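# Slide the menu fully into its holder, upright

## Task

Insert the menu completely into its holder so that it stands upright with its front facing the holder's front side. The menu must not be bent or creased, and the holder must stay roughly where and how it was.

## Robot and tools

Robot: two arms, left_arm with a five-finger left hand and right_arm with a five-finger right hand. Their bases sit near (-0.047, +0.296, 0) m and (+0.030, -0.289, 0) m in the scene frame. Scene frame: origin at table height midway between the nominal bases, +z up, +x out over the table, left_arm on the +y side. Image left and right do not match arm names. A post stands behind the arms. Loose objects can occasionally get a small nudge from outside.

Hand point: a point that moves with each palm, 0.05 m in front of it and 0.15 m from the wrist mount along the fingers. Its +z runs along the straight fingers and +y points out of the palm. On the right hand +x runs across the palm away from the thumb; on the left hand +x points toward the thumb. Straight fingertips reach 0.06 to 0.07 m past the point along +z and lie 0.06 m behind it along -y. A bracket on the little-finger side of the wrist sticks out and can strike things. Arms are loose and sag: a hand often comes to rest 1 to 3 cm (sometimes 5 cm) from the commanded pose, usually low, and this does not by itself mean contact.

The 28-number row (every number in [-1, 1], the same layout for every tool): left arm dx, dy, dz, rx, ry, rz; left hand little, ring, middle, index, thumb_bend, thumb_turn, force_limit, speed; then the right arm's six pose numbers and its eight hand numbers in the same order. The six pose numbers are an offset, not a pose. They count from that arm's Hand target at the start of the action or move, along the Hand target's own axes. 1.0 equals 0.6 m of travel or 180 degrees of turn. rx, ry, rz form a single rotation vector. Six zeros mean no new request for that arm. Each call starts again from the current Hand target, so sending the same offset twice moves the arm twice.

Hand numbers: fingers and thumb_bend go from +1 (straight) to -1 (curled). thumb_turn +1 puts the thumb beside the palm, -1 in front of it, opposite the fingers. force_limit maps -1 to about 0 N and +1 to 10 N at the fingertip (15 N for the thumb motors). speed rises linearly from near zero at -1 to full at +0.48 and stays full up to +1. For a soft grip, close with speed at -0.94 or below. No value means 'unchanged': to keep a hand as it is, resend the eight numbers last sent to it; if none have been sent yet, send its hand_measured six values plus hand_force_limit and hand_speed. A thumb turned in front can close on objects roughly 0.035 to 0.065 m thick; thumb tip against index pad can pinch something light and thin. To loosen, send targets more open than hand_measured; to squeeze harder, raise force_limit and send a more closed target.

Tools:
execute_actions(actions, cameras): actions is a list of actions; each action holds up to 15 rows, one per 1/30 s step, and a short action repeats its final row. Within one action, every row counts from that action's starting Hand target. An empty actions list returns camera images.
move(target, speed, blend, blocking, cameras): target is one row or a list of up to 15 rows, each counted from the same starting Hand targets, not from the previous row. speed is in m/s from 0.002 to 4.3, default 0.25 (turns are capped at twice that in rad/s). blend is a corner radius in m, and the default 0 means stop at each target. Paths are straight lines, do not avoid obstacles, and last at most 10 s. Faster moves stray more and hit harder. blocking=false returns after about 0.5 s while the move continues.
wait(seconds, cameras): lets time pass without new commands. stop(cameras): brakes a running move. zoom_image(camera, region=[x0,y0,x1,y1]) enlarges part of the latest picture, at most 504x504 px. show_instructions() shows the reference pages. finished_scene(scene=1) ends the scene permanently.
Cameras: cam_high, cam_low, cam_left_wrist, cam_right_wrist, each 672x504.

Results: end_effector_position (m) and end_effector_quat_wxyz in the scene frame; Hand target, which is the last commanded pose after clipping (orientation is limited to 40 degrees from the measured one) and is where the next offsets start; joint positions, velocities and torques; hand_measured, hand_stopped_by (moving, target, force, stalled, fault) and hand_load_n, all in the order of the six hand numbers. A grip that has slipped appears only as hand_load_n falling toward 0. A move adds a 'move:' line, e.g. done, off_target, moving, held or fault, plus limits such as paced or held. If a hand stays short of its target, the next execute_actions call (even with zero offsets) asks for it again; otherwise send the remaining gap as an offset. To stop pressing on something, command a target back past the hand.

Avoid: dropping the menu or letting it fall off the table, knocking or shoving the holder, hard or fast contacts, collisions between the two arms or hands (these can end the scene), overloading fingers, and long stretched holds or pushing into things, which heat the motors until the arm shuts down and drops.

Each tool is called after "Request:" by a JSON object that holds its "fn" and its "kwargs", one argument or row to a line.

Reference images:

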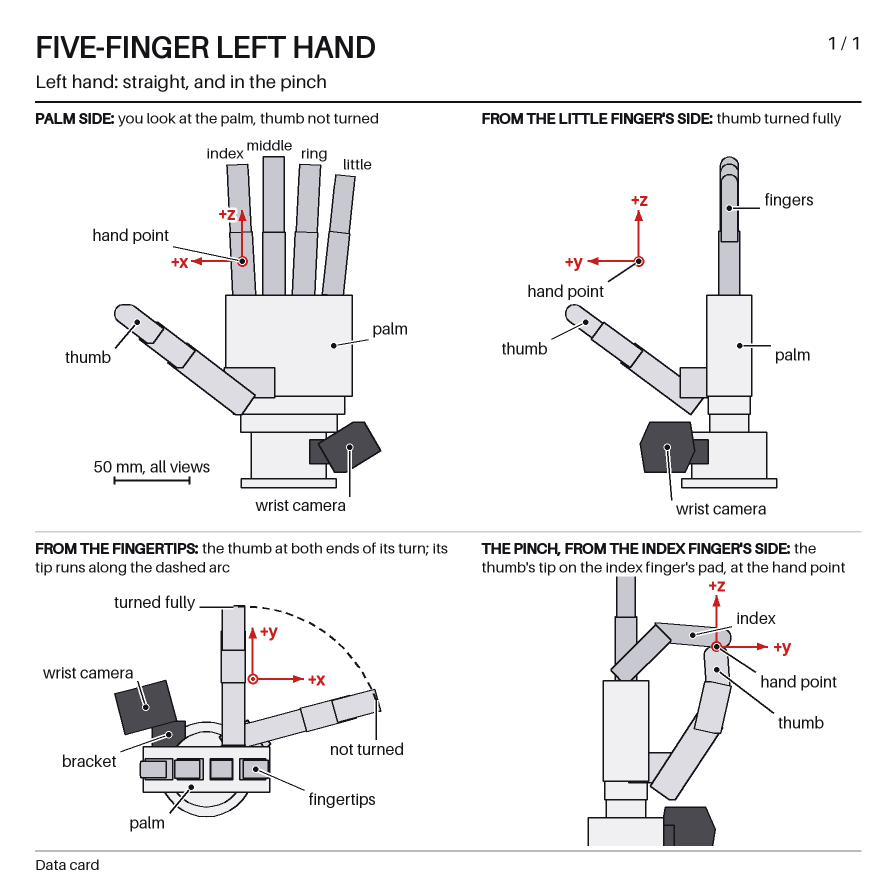

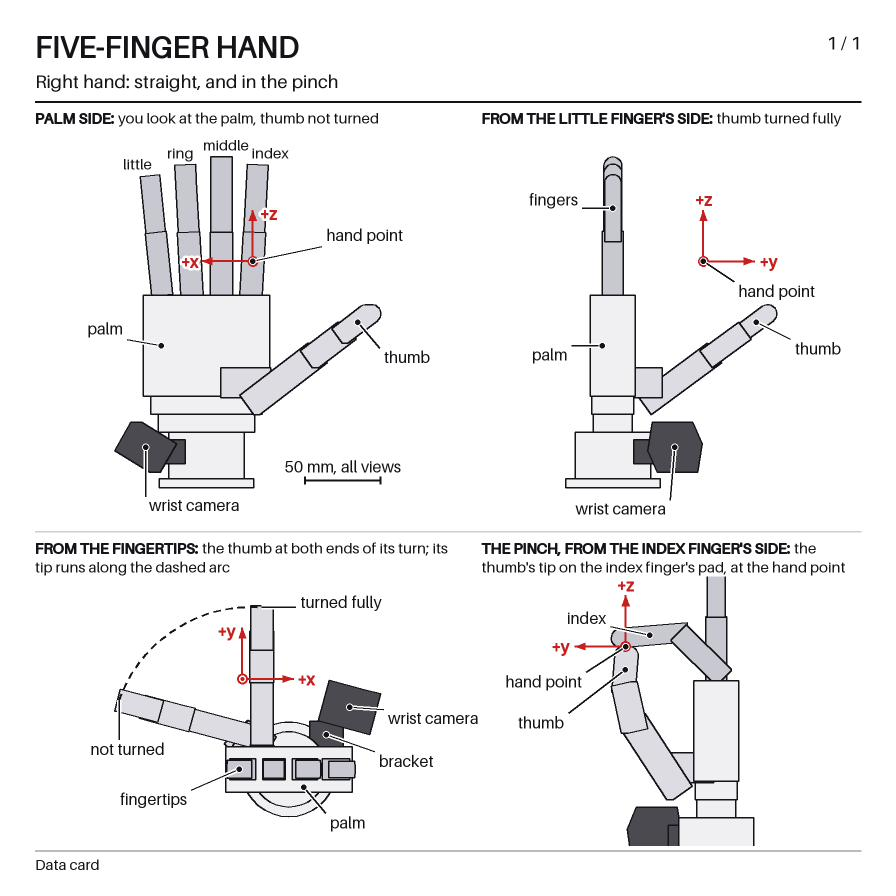

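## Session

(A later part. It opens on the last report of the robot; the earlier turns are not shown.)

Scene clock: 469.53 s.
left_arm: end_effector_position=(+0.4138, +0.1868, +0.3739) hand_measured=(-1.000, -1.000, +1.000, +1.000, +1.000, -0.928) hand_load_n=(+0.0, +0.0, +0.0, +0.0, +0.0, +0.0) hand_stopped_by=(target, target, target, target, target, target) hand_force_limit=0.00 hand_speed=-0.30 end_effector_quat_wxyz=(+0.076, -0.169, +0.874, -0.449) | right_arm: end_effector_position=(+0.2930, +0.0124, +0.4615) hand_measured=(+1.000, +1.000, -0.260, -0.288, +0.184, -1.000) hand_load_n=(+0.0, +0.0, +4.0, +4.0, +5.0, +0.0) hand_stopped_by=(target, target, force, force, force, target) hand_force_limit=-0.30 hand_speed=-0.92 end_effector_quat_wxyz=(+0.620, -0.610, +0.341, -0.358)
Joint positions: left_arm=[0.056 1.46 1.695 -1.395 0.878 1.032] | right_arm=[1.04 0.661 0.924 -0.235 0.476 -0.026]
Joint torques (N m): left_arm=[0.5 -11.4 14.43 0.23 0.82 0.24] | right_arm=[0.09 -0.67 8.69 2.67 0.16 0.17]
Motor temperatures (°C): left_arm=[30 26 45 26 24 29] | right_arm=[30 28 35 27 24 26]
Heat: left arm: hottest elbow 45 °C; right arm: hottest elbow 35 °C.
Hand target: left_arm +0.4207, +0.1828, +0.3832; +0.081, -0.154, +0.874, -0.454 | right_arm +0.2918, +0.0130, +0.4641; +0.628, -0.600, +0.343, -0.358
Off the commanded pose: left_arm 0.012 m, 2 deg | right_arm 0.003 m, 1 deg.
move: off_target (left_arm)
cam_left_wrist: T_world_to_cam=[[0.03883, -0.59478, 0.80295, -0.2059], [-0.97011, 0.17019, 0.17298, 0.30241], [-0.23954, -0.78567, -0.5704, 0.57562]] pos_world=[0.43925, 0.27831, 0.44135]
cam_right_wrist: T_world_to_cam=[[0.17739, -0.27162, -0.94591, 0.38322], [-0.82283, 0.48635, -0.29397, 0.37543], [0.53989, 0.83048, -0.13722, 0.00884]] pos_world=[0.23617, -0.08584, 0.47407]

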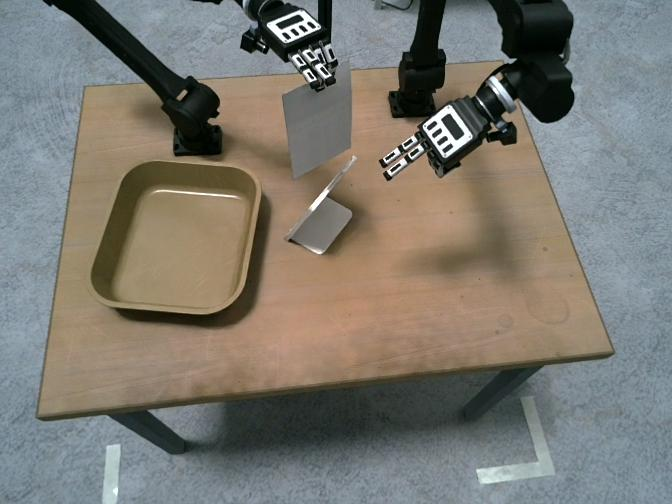

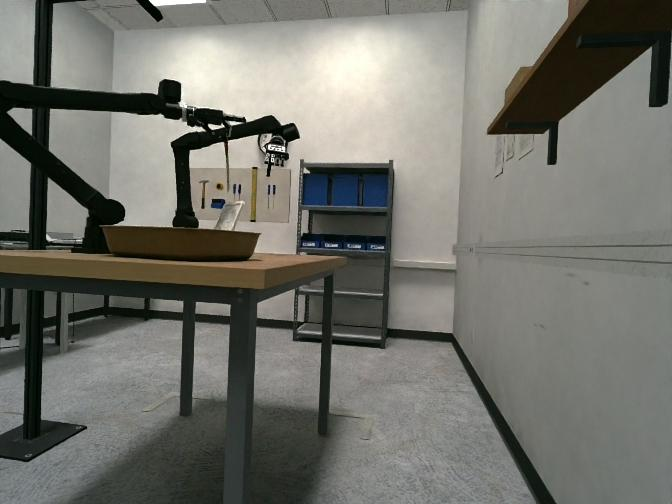

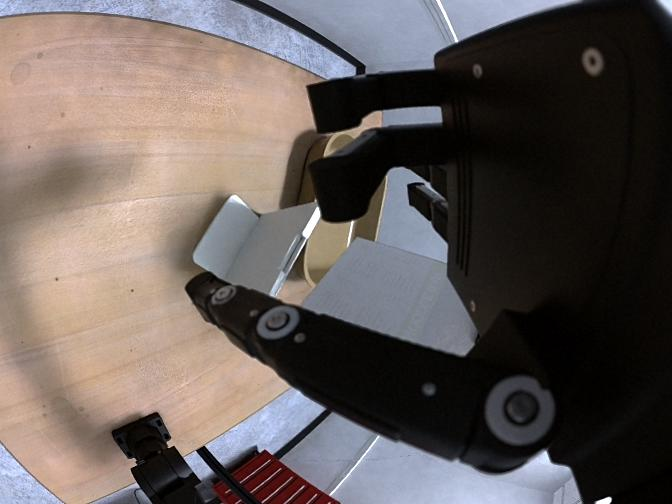

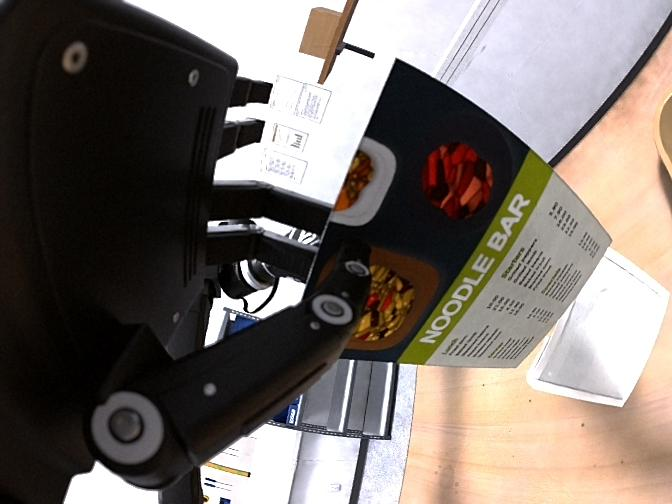

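Request:
{"fn": "move", "kwargs": {
  "target": [0.0928,0.0402,0.1603,0,0,0,-1,-1,1,1,1,-0.928,0,-0.3,0,0,0,0,0,0,1,1,-0.28,-0.29,0.17,-1,-0.3,-0.92],
  "speed": 0.15,
  "cameras": ["cam_left_wrist"]
}}

Request:
{"fn": "zoom_image", "kwargs": {
  "camera": "cam_left_wrist",
  "region": [150, 150, 380, 330]
}}

Scene clock: 534.47 s.
left_arm: end_effector_position=(+0.3879, +0.1039, +0.3003) hand_measured=(-1.000, -1.000, +1.000, +1.000, +1.000, -0.928) hand_load_n=(+0.0, +0.0, +0.0, +0.0, +0.0, +0.0) hand_stopped_by=(target, target, target, target, target, target) hand_force_limit=0.00 hand_speed=-0.30 end_effector_quat_wxyz=(+0.067, -0.154, +0.878, -0.449) | right_arm: end_effector_position=(+0.2930, +0.0124, +0.4615) hand_measured=(+1.000, +1.000, -0.260, -0.288, +0.184, -1.000) hand_load_n=(+0.0, +0.0, +3.5, +4.0, +5.0, +0.0) hand_stopped_by=(target, target, force, force, force, target) hand_force_limit=-0.30 hand_speed=-0.92 end_effector_quat_wxyz=(+0.620, -0.610, +0.341, -0.358)
Joint positions: left_arm=[-0.135 1.365 1.391 -1.035 0.803 0.826] | right_arm=[1.04 0.661 0.924 -0.235 0.476 -0.026]
Joint torques (N m): left_arm=[0.91 -12.81 11.4 2.06 0.22 -0.04] | right_arm=[0.21 -0.67 8.69 2.69 0.15 0.18]
Heat: left arm: hottest elbow 45 °C; right arm: hottest elbow 35 °C.
Hand target: left_arm +0.3906, +0.1028, +0.3082; +0.081, -0.154, +0.874, -0.454 | right_arm +0.2918, +0.0130, +0.4641; +0.628, -0.600, +0.343, -0.358
Off the commanded pose: left_arm 0.008 m, 2 deg | right_arm 0.003 m, 1 deg.
move: done
cam_left_wrist: T_world_to_cam=[[0.0198, -0.59762, 0.80153, -0.18709], [-0.96318, 0.20359, 0.17559, 0.29716], [-0.26812, -0.7755, -0.57159, 0.47267]] pos_world=[0.41665, 0.19425, 0.36795]

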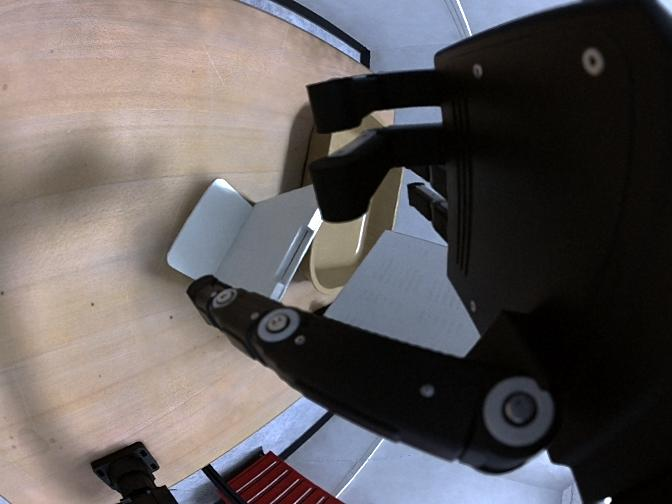

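Scaled by 2.191 from the camera's image (finer frame: 960x720).

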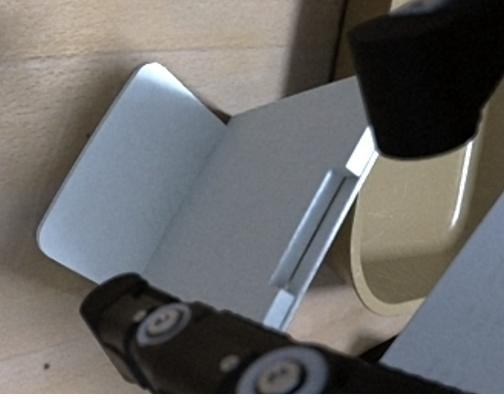

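Request:
{"fn": "move", "kwargs": {
  "target": [
    [0.1792,0.1518,-0.2598,0.0266,-0.2105,-0.135,1,1,1,1,1,-0.928,0,-0.3,0,0,0,0,0,0,1,1,-0.28,-0.29,0.17,-1,-0.3,-0.92],
    [0.1792,0.1518,-0.2598,0.0266,-0.2105,-0.135,1,1,1,1,1,1,0,-0.3,0,0,0,0,0,0,1,1,-0.28,-0.29,0.17,-1,-0.3,-0.92]
  ],
  "speed": 0.2,
  "cameras": ["cam_left_wrist","cam_high"]
}}

Request:
{"fn": "zoom_image", "kwargs": {
  "camera": "cam_left_wrist",
  "region": [150, 150, 380, 330]
}}

Scene clock: 566.63 s.
left_arm: end_effector_position=(+0.2306, +0.2350, +0.3256) hand_measured=(+1.000, +1.000, +1.000, +1.000, +1.000, +1.000) hand_load_n=(+0.0, -0.5, +0.0, +0.0, +0.0, +0.0) hand_stopped_by=(target, target, target, target, target, target) hand_force_limit=0.00 hand_speed=-0.30 end_effector_quat_wxyz=(+0.277, -0.454, +0.734, -0.423) | right_arm: end_effector_position=(+0.2930, +0.0124, +0.4615) hand_measured=(+1.000, +1.000, -0.260, -0.288, +0.184, -1.000) hand_load_n=(+0.0, +0.0, +4.0, +4.0, +5.0, +0.0) hand_stopped_by=(target, target, force, force, force, target) hand_force_limit=-0.30 hand_speed=-0.92 end_effector_quat_wxyz=(+0.620, -0.610, +0.341, -0.358)
Joint positions: left_arm=[0.167 0.577 0.899 -0.914 0.504 0.34] | right_arm=[1.04 0.661 0.924 -0.235 0.476 -0.026]
Joint torques (N m): left_arm=[1.38 -0.67 11.49 1.05 0.1 -0.03] | right_arm=[-0.03 -0.85 8.69 2.71 0.16 0.16]
Heat: left arm: hottest elbow 42 °C; right arm: hottest elbow 35 °C.
Hand target: left_arm +0.2281, +0.2350, +0.3229; +0.268, -0.466, +0.730, -0.422 | right_arm +0.2918, +0.0130, +0.4641; +0.628, -0.600, +0.343, -0.358
Off the commanded pose: left_arm 0.004 m, 2 deg | right_arm 0.003 m, 1 deg.
move: done
cam_left_wrist: T_world_to_cam=[[0.33247, -0.3993, 0.85442, -0.26178], [-0.84165, -0.53439, 0.07776, 0.29174], [0.42555, -0.74497, -0.51374, 0.36061]] pos_world=[0.17912, 0.32002, 0.38624]
Images, in order (width x height): cam_high 672x504, cam_left_wrist 672x504.

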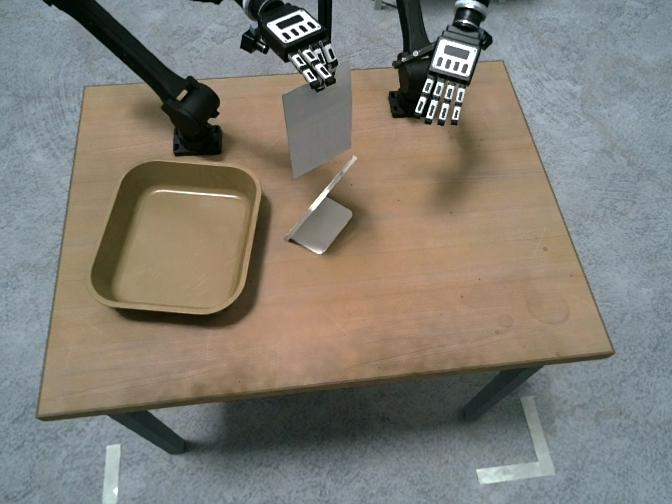

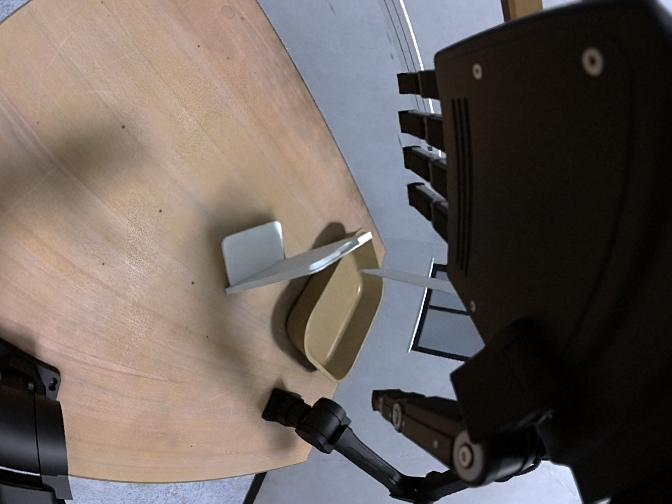

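Scaled by 2.191 from the camera's image (finer frame: 960x720).

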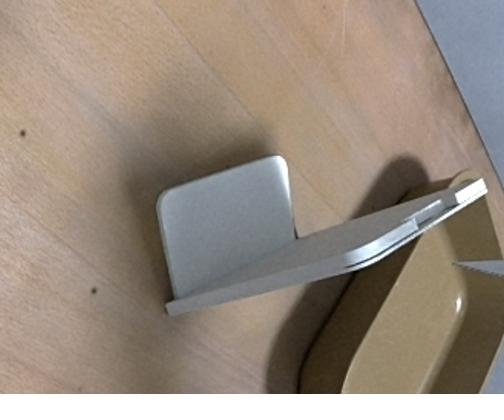

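Request:
{"fn": "zoom_image", "kwargs": {
  "camera": "cam_left_wrist",
  "region": [290, 215, 390, 290]
}}

Scaled by 5.040 from the camera's image (finer frame: 960x720).

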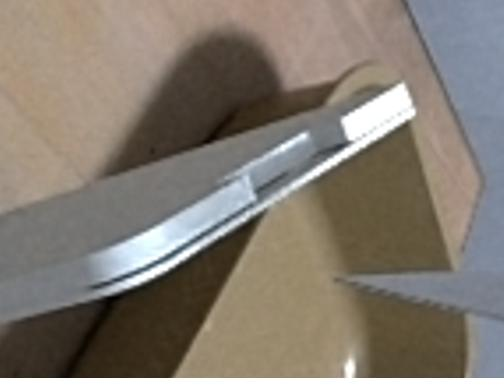

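Request:
{"fn": "execute_actions", "kwargs": {
  "actions": []
}}

Request:
{"fn": "zoom_image", "kwargs": {
  "camera": "cam_right_wrist",
  "region": [260, 30, 460, 210]
}}

Request:
{"fn": "zoom_image", "kwargs": {
  "camera": "cam_right_wrist",
  "region": [470, 200, 670, 400]
}}

Request:
{"fn": "zoom_image", "kwargs": {
  "camera": "cam_right_wrist",
  "region": [230, 250, 430, 400]
}}

Scene clock: 592.63 s.
left_arm: end_effector_position=(+0.2306, +0.2350, +0.3256) hand_measured=(+1.000, +1.000, +1.000, +1.000, +1.000, +1.000) hand_load_n=(+0.0, +0.0, +0.0, -0.5, +0.0, +0.0) hand_stopped_by=(target, target, target, target, target, target) hand_force_limit=0.00 hand_speed=-0.30 end_effector_quat_wxyz=(+0.277, -0.454, +0.734, -0.423) | right_arm: end_effector_position=(+0.2930, +0.0124, +0.4615) hand_measured=(+1.000, +1.000, -0.260, -0.288, +0.184, -1.000) hand_load_n=(+0.0, +0.0, +4.0, +4.0, +5.0, +0.5) hand_stopped_by=(target, target, force, force, force, target) hand_force_limit=-0.30 hand_speed=-0.92 end_effector_quat_wxyz=(+0.620, -0.610, +0.341, -0.358)
Joint positions: left_arm=[0.167 0.577 0.899 -0.914 0.504 0.34] | right_arm=[1.04 0.661 0.924 -0.235 0.476 -0.026]
Joint velocities: within noise
Joint torques (N m): left_arm=[1.38 -0.67 11.49 1.06 0.11 -0.03] | right_arm=[0.15 -0.56 8.7 2.66 0.17 0.17]
Motor temperatures (°C): left_arm=[30 27 42 26 24 28] | right_arm=[29 28 35 27 24 26]
Heat: left arm: hottest elbow 42 °C; right arm: hottest elbow 35 °C.
Hand target: left_arm +0.2281, +0.2350, +0.3229; +0.268, -0.466, +0.730, -0.422 | right_arm +0.2918, +0.0130, +0.4641; +0.628, -0.600, +0.343, -0.358
Off the commanded pose: left_arm 0.004 m, 2 deg | right_arm 0.003 m, 1 deg.
camera_calibration:
cam_left_wrist: T_world_to_cam=[[0.33247, -0.3993, 0.85442, -0.26178], [-0.84165, -0.53439, 0.07776, 0.29174], [0.42555, -0.74497, -0.51374, 0.36061]] pos_world=[0.17912, 0.32002, 0.38624]
cam_right_wrist: T_world_to_cam=[[0.17739, -0.27162, -0.94591, 0.38322], [-0.82283, 0.48635, -0.29397, 0.37543], [0.53989, 0.83048, -0.13722, 0.00884]] pos_world=[0.23617, -0.08584, 0.47407]

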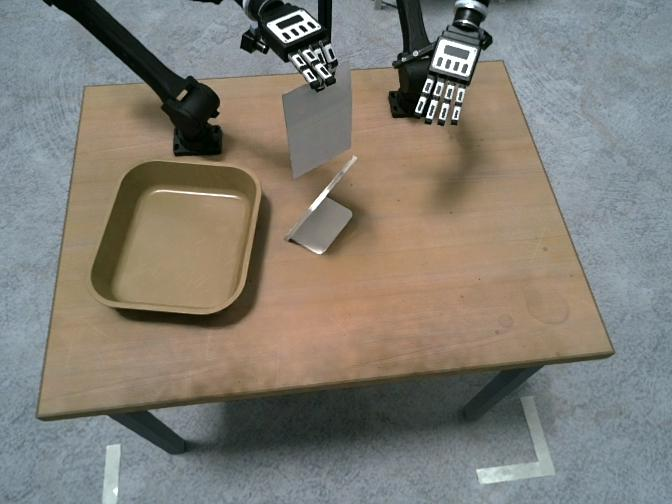

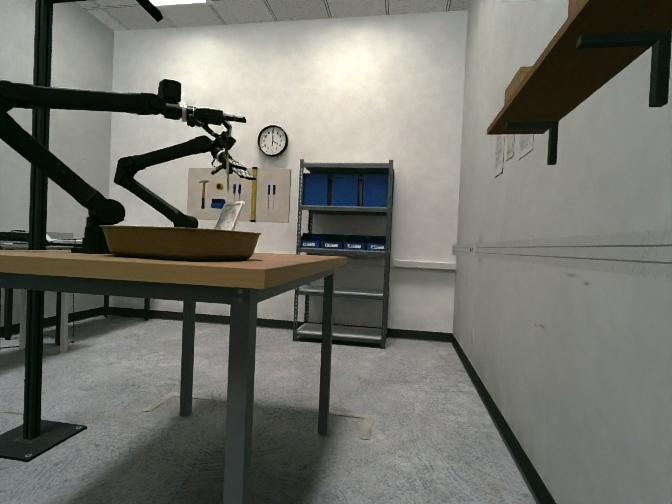

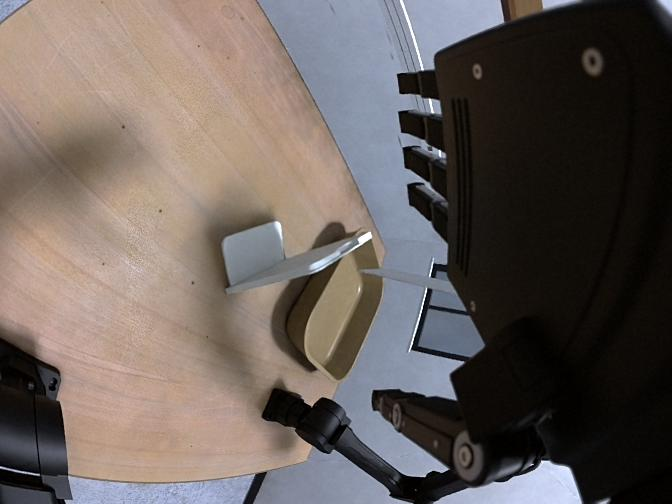

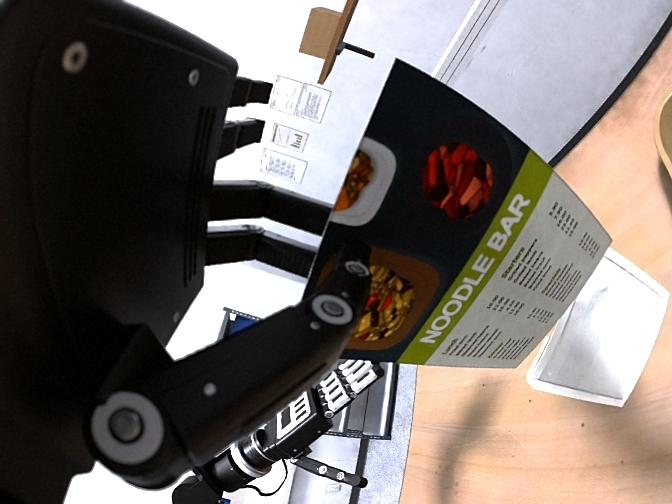

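Scaled by 2.520 from the camera's image (finer frame: 960x720).

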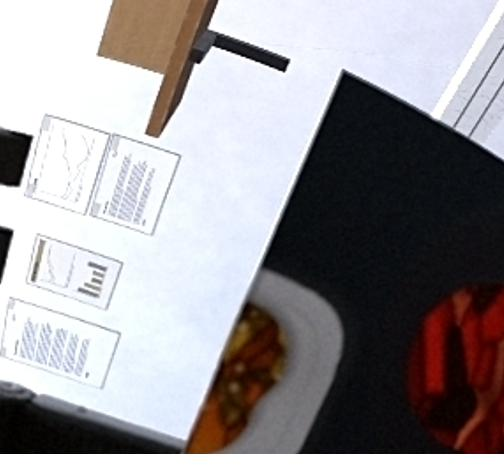

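Scaled by 2.520 from the camera's image (finer frame: 960x720).

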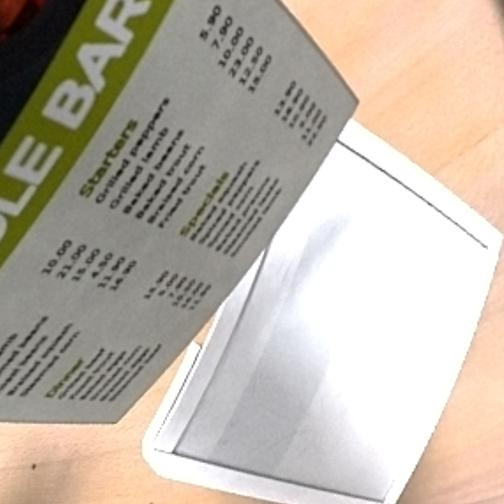

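Scaled by 2.520 from the camera's image (finer frame: 960x720).

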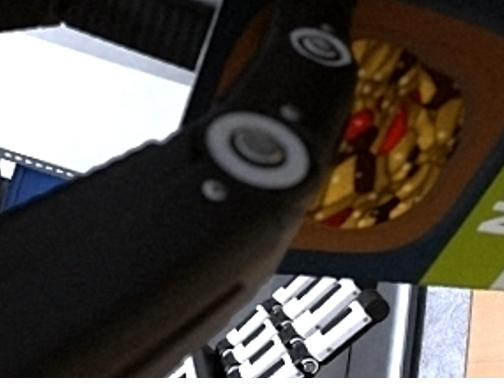

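Request:
{"fn": "move", "kwargs": {
  "target": [0,0,0,0,0,0,1,1,1,1,1,1,0,-0.3,-0.0872,-0.0077,0.199,-0.1515,-0.1185,-0.0290,1,1,-0.28,-0.29,0.17,-1,-0.3,-0.92],
  "speed": 0.08,
  "cameras": ["all"]
}}

Request:
{"fn": "zoom_image", "kwargs": {
  "camera": "cam_high",
  "region": [270, 30, 390, 260]
}}

Request:
{"fn": "zoom_image", "kwargs": {
  "camera": "cam_left_wrist",
  "region": [200, 180, 460, 380]
}}

Request:
{"fn": "zoom_image", "kwargs": {
  "camera": "cam_low",
  "region": [180, 100, 280, 250]
}}

Scene clock: 640.53 s.
left_arm: end_effector_position=(+0.2306, +0.2350, +0.3256) hand_measured=(+1.000, +1.000, +1.000, +1.000, +1.000, +1.000) hand_load_n=(+0.0, +0.0, +0.0, +0.0, +0.0, +0.0) hand_stopped_by=(target, target, target, target, target, target) hand_force_limit=0.00 hand_speed=-0.30 end_effector_quat_wxyz=(+0.277, -0.454, +0.734, -0.423) | right_arm: end_effector_position=(+0.3623, +0.1179, +0.4501) hand_measured=(+1.000, +1.000, -0.260, -0.288, +0.184, -1.000) hand_load_n=(+0.0, +0.0, +4.0, +4.0, +5.0, +0.0) hand_stopped_by=(target, target, force, force, force, target) hand_force_limit=-0.30 hand_speed=-0.92 end_effector_quat_wxyz=(-0.493, +0.806, -0.281, +0.170)
Joint positions: left_arm=[0.167 0.577 0.899 -0.914 0.504 0.34] | right_arm=[0.827 1.214 1.526 -0.789 -0.092 -0.044]
Joint torques (N m): left_arm=[1.32 -0.73 11.51 1.05 0.11 -0.03] | right_arm=[-1.32 -7.06 13.97 1.32 -0.21 -0.1]
Heat: left arm: hottest elbow 42 °C; right arm: hottest elbow 36 °C.
Hand target: left_arm +0.2281, +0.2350, +0.3229; +0.268, -0.466, +0.730, -0.422 | right_arm +0.3677, +0.1186, +0.4743; -0.505, +0.800, -0.269, +0.179
Off the commanded pose: left_arm 0.004 m, 2 deg | right_arm 0.025 m, 2 deg.
move: off_target (right_arm)
cam_left_wrist: T_world_to_cam=[[0.33247, -0.3993, 0.85442, -0.26178], [-0.84165, -0.53439, 0.07776, 0.29174], [0.42555, -0.74497, -0.51374, 0.36061]] pos_world=[0.17912, 0.32002, 0.38624]
cam_right_wrist: T_world_to_cam=[[-0.03179, -0.53845, -0.84206, 0.44934], [-0.99456, 0.10066, -0.02683, 0.36527], [0.09921, 0.83662, -0.53872, 0.22185]] pos_world=[0.35556, 0.01957, 0.50768]

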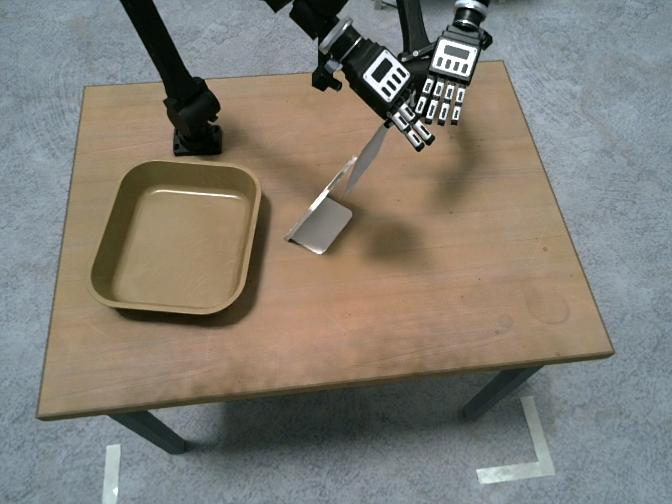

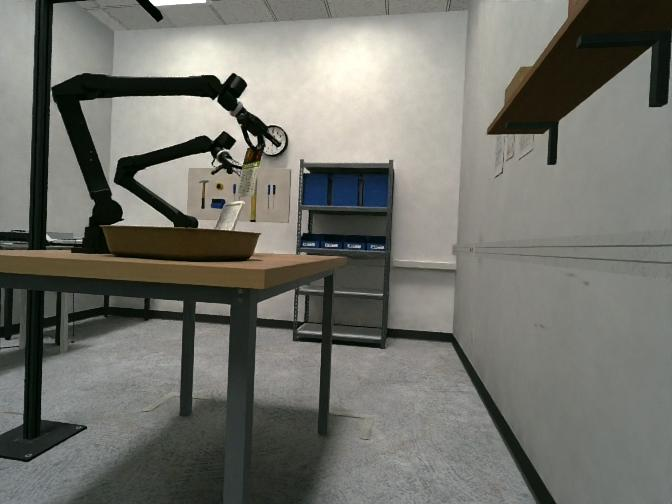

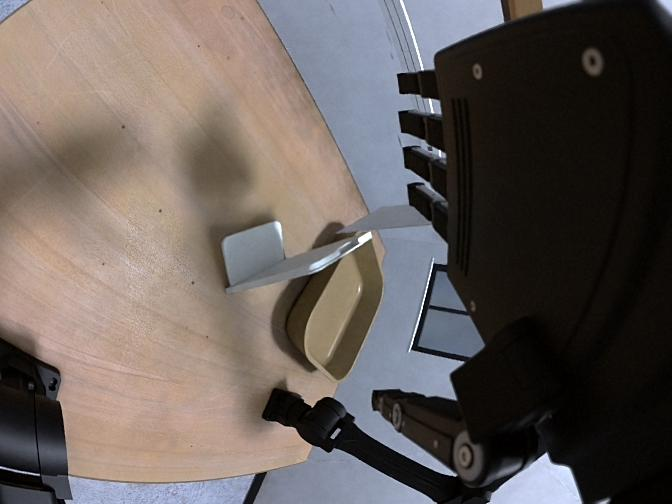

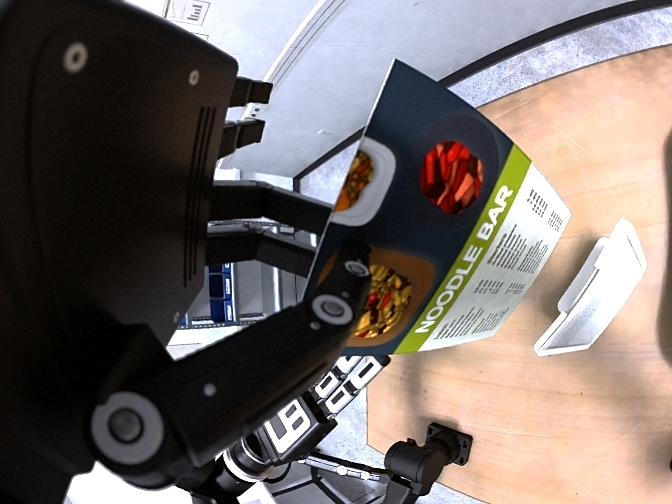

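Scaled by 2.191 from the camera's image (finer frame: 960x720).

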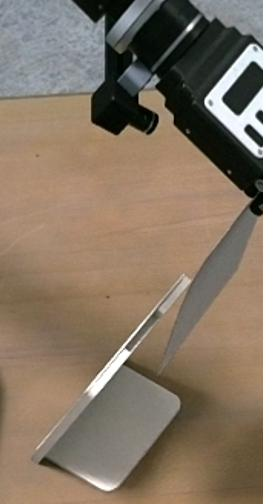

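Scaled by 1.938 from the camera's image (finer frame: 960x720).

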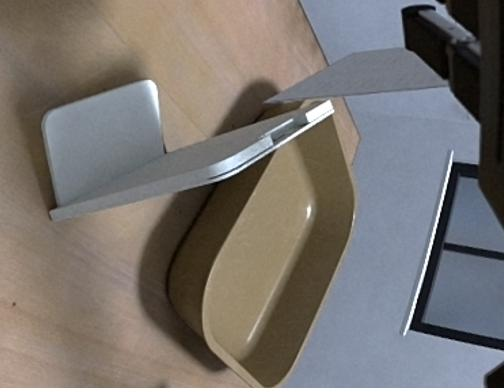

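Scaled by 3.360 from the camera's image (finer frame: 960x720).

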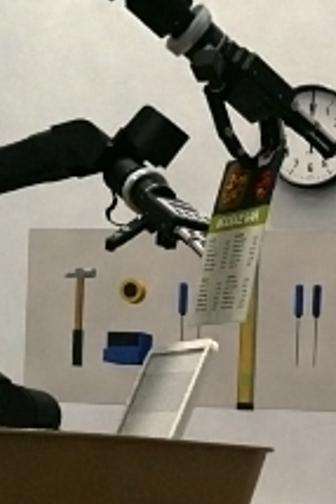

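Request:
{"fn": "zoom_image", "kwargs": {
  "camera": "cam_high",
  "region": [330, 110, 410, 210]
}}

Request:
{"fn": "zoom_image", "kwargs": {
  "camera": "cam_low",
  "region": [215, 145, 275, 235]
}}

Request:
{"fn": "zoom_image", "kwargs": {
  "camera": "cam_left_wrist",
  "region": [300, 190, 450, 280]
}}

Request:
{"fn": "zoom_image", "kwargs": {
  "camera": "cam_right_wrist",
  "region": [460, 160, 660, 370]
}}

Scaled by 5.040 from the camera's image (finer frame: 960x720).

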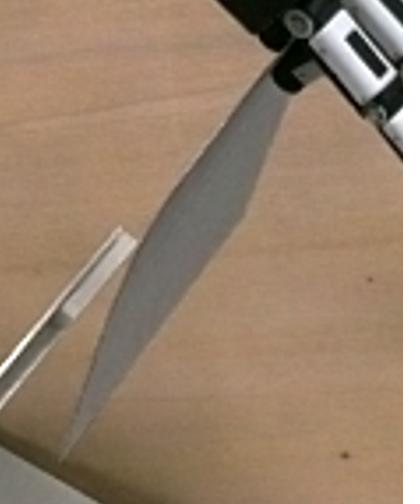

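Scaled by 5.600 from the camera's image (finer frame: 960x720).

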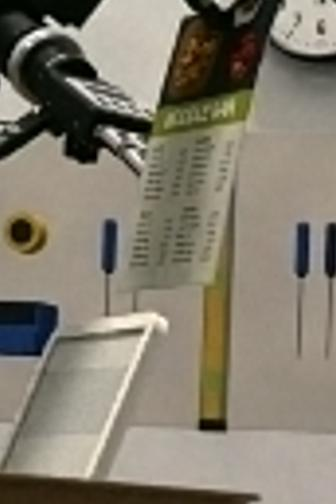

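Scaled by 3.360 from the camera's image (finer frame: 960x720).

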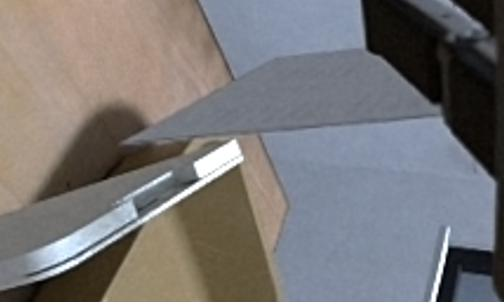

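Scaled by 2.400 from the camera's image (finer frame: 960x720).

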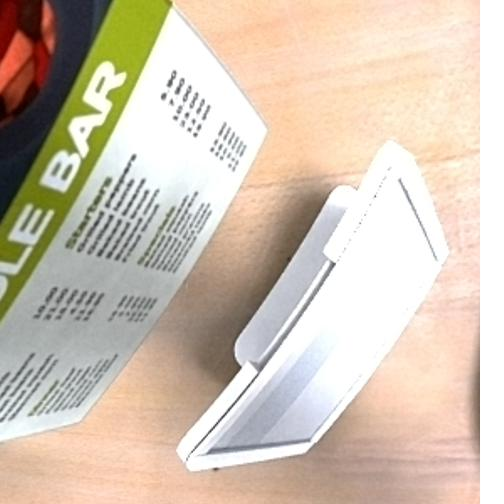

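Request:
{"fn": "move", "kwargs": {
  "target": [0,0,0,0,0,0,1,1,1,1,1,1,0,-0.3,0.0115,0.025,0.0083,-0.0589,0.0194,-0.0133,1,1,-0.28,-0.29,0.17,-1,-0.3,-0.92],
  "speed": 0.06,
  "cameras": ["all"]
}}

Request:
{"fn": "zoom_image", "kwargs": {
  "camera": "cam_high",
  "region": [330, 110, 410, 210]
}}

Request:
{"fn": "zoom_image", "kwargs": {
  "camera": "cam_low",
  "region": [215, 145, 275, 235]
}}

Request:
{"fn": "zoom_image", "kwargs": {
  "camera": "cam_left_wrist",
  "region": [300, 190, 450, 280]
}}

Request:
{"fn": "zoom_image", "kwargs": {
  "camera": "cam_right_wrist",
  "region": [430, 150, 640, 370]
}}

Scene clock: 743.17 s.
left_arm: end_effector_position=(+0.2306, +0.2350, +0.3256) hand_measured=(+1.000, +1.000, +1.000, +1.000, +1.000, +1.000) hand_load_n=(+0.0, +0.0, +0.0, +0.0, +0.0, +0.0) hand_stopped_by=(target, target, target, target, target, target) hand_force_limit=0.00 hand_speed=-0.30 end_effector_quat_wxyz=(+0.277, -0.454, +0.734, -0.423) | right_arm: end_effector_position=(+0.3686, +0.1078, +0.4384) hand_measured=(+1.000, +1.000, -0.260, -0.288, +0.184, -1.000) hand_load_n=(+0.0, +0.0, +4.0, +4.0, +5.0, +0.0) hand_stopped_by=(target, target, force, force, force, target) hand_force_limit=-0.30 hand_speed=-0.92 end_effector_quat_wxyz=(-0.407, +0.846, -0.295, +0.176)
Joint positions: left_arm=[0.167 0.577 0.899 -0.914 0.504 0.34] | right_arm=[0.838 1.31 1.677 -1.019 -0.013 -0.083]
Joint torques (N m): left_arm=[1.32 -0.67 11.49 1.05 0.11 -0.03] | right_arm=[0.15 -7.77 13.6 1.16 0.17 -0.1]
Motor temperatures (°C): left_arm=[30 27 42 26 24 28] | right_arm=[29 28 40 25 24 26]
Heat: left arm: hottest elbow 42 °C; right arm: hottest elbow 40 °C.
Hand target: left_arm +0.2281, +0.2350, +0.3229; +0.268, -0.466, +0.730, -0.422 | right_arm +0.3722, +0.1128, +0.4586; -0.417, +0.843, -0.283, +0.189
Off the commanded pose: left_arm 0.004 m, 2 deg | right_arm 0.021 m, 2 deg.
move: off_target (right_arm)
cam_left_wrist: T_world_to_cam=[[0.33247, -0.3993, 0.85442, -0.26178], [-0.84165, -0.53439, 0.07776, 0.29174], [0.42555, -0.74497, -0.51374, 0.36061]] pos_world=[0.17912, 0.32002, 0.38624]
cam_right_wrist: T_world_to_cam=[[-0.10513, -0.67529, -0.73002, 0.42702], [-0.9908, 0.13402, 0.0187, 0.34726], [0.08521, 0.72527, -0.68317, 0.3039]] pos_world=[0.36306, 0.02141, 0.51285]

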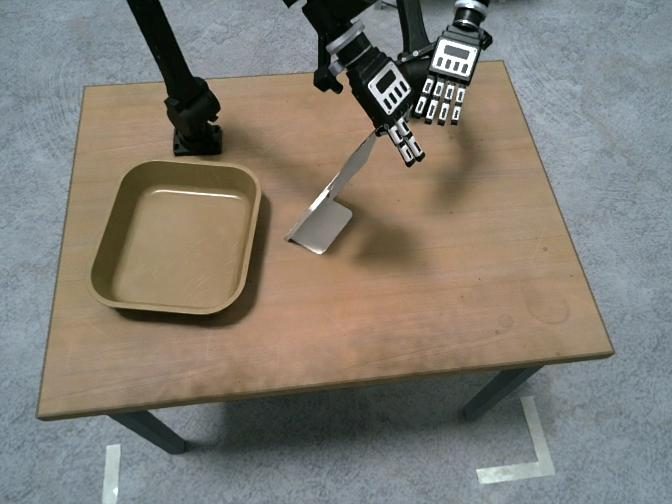

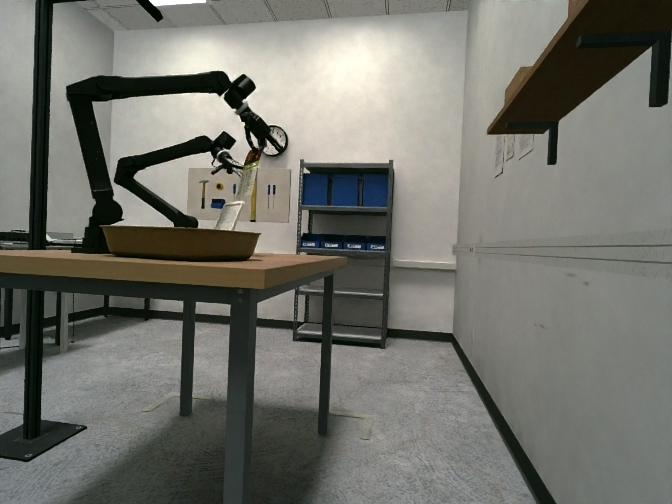

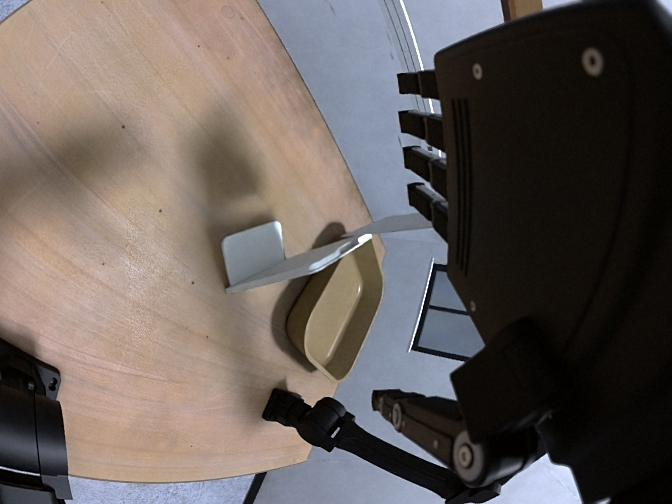

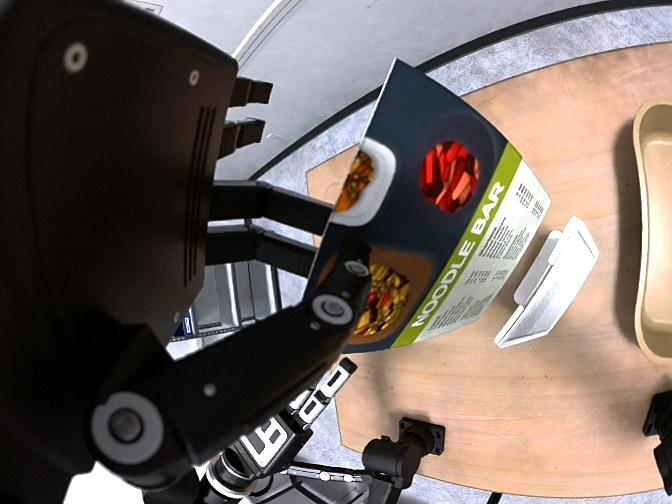

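Scaled by 5.040 from the camera's image (finer frame: 960x720).

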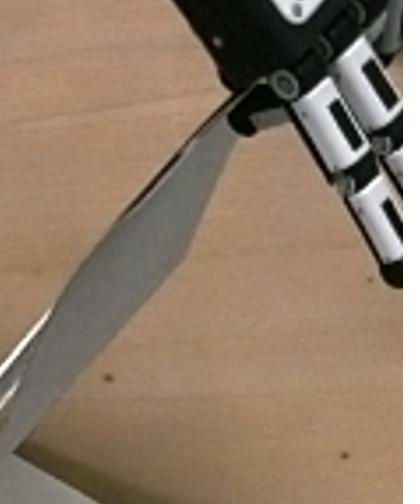

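Scaled by 5.600 from the camera's image (finer frame: 960x720).

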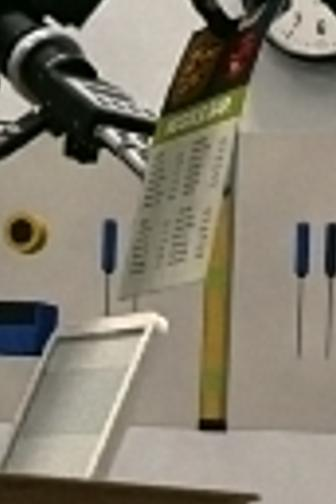

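Scaled by 3.360 from the camera's image (finer frame: 960x720).

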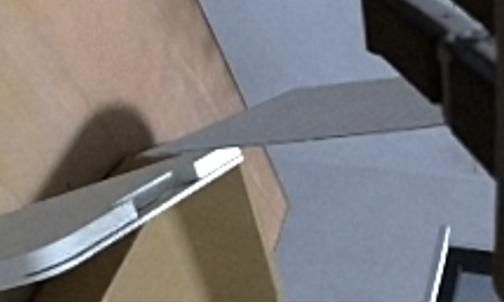

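Scaled by 2.291 from the camera's image (finer frame: 960x720).

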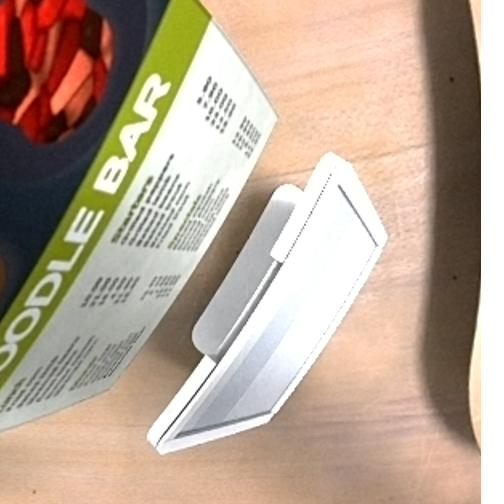

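Request:
{"fn": "zoom_image", "kwargs": {
  "camera": "cam_right_wrist",
  "region": [380, 180, 560, 370]
}}

Scaled by 2.653 from the camera's image (finer frame: 960x720).

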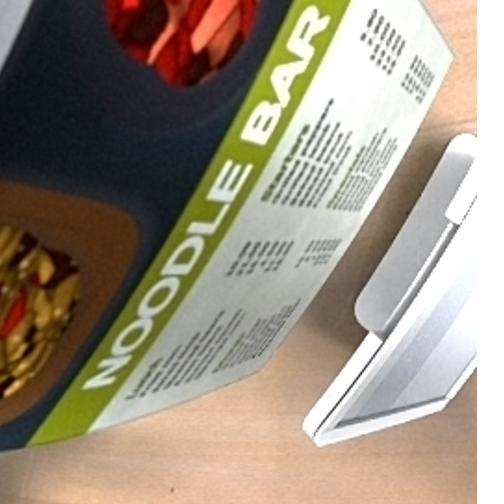

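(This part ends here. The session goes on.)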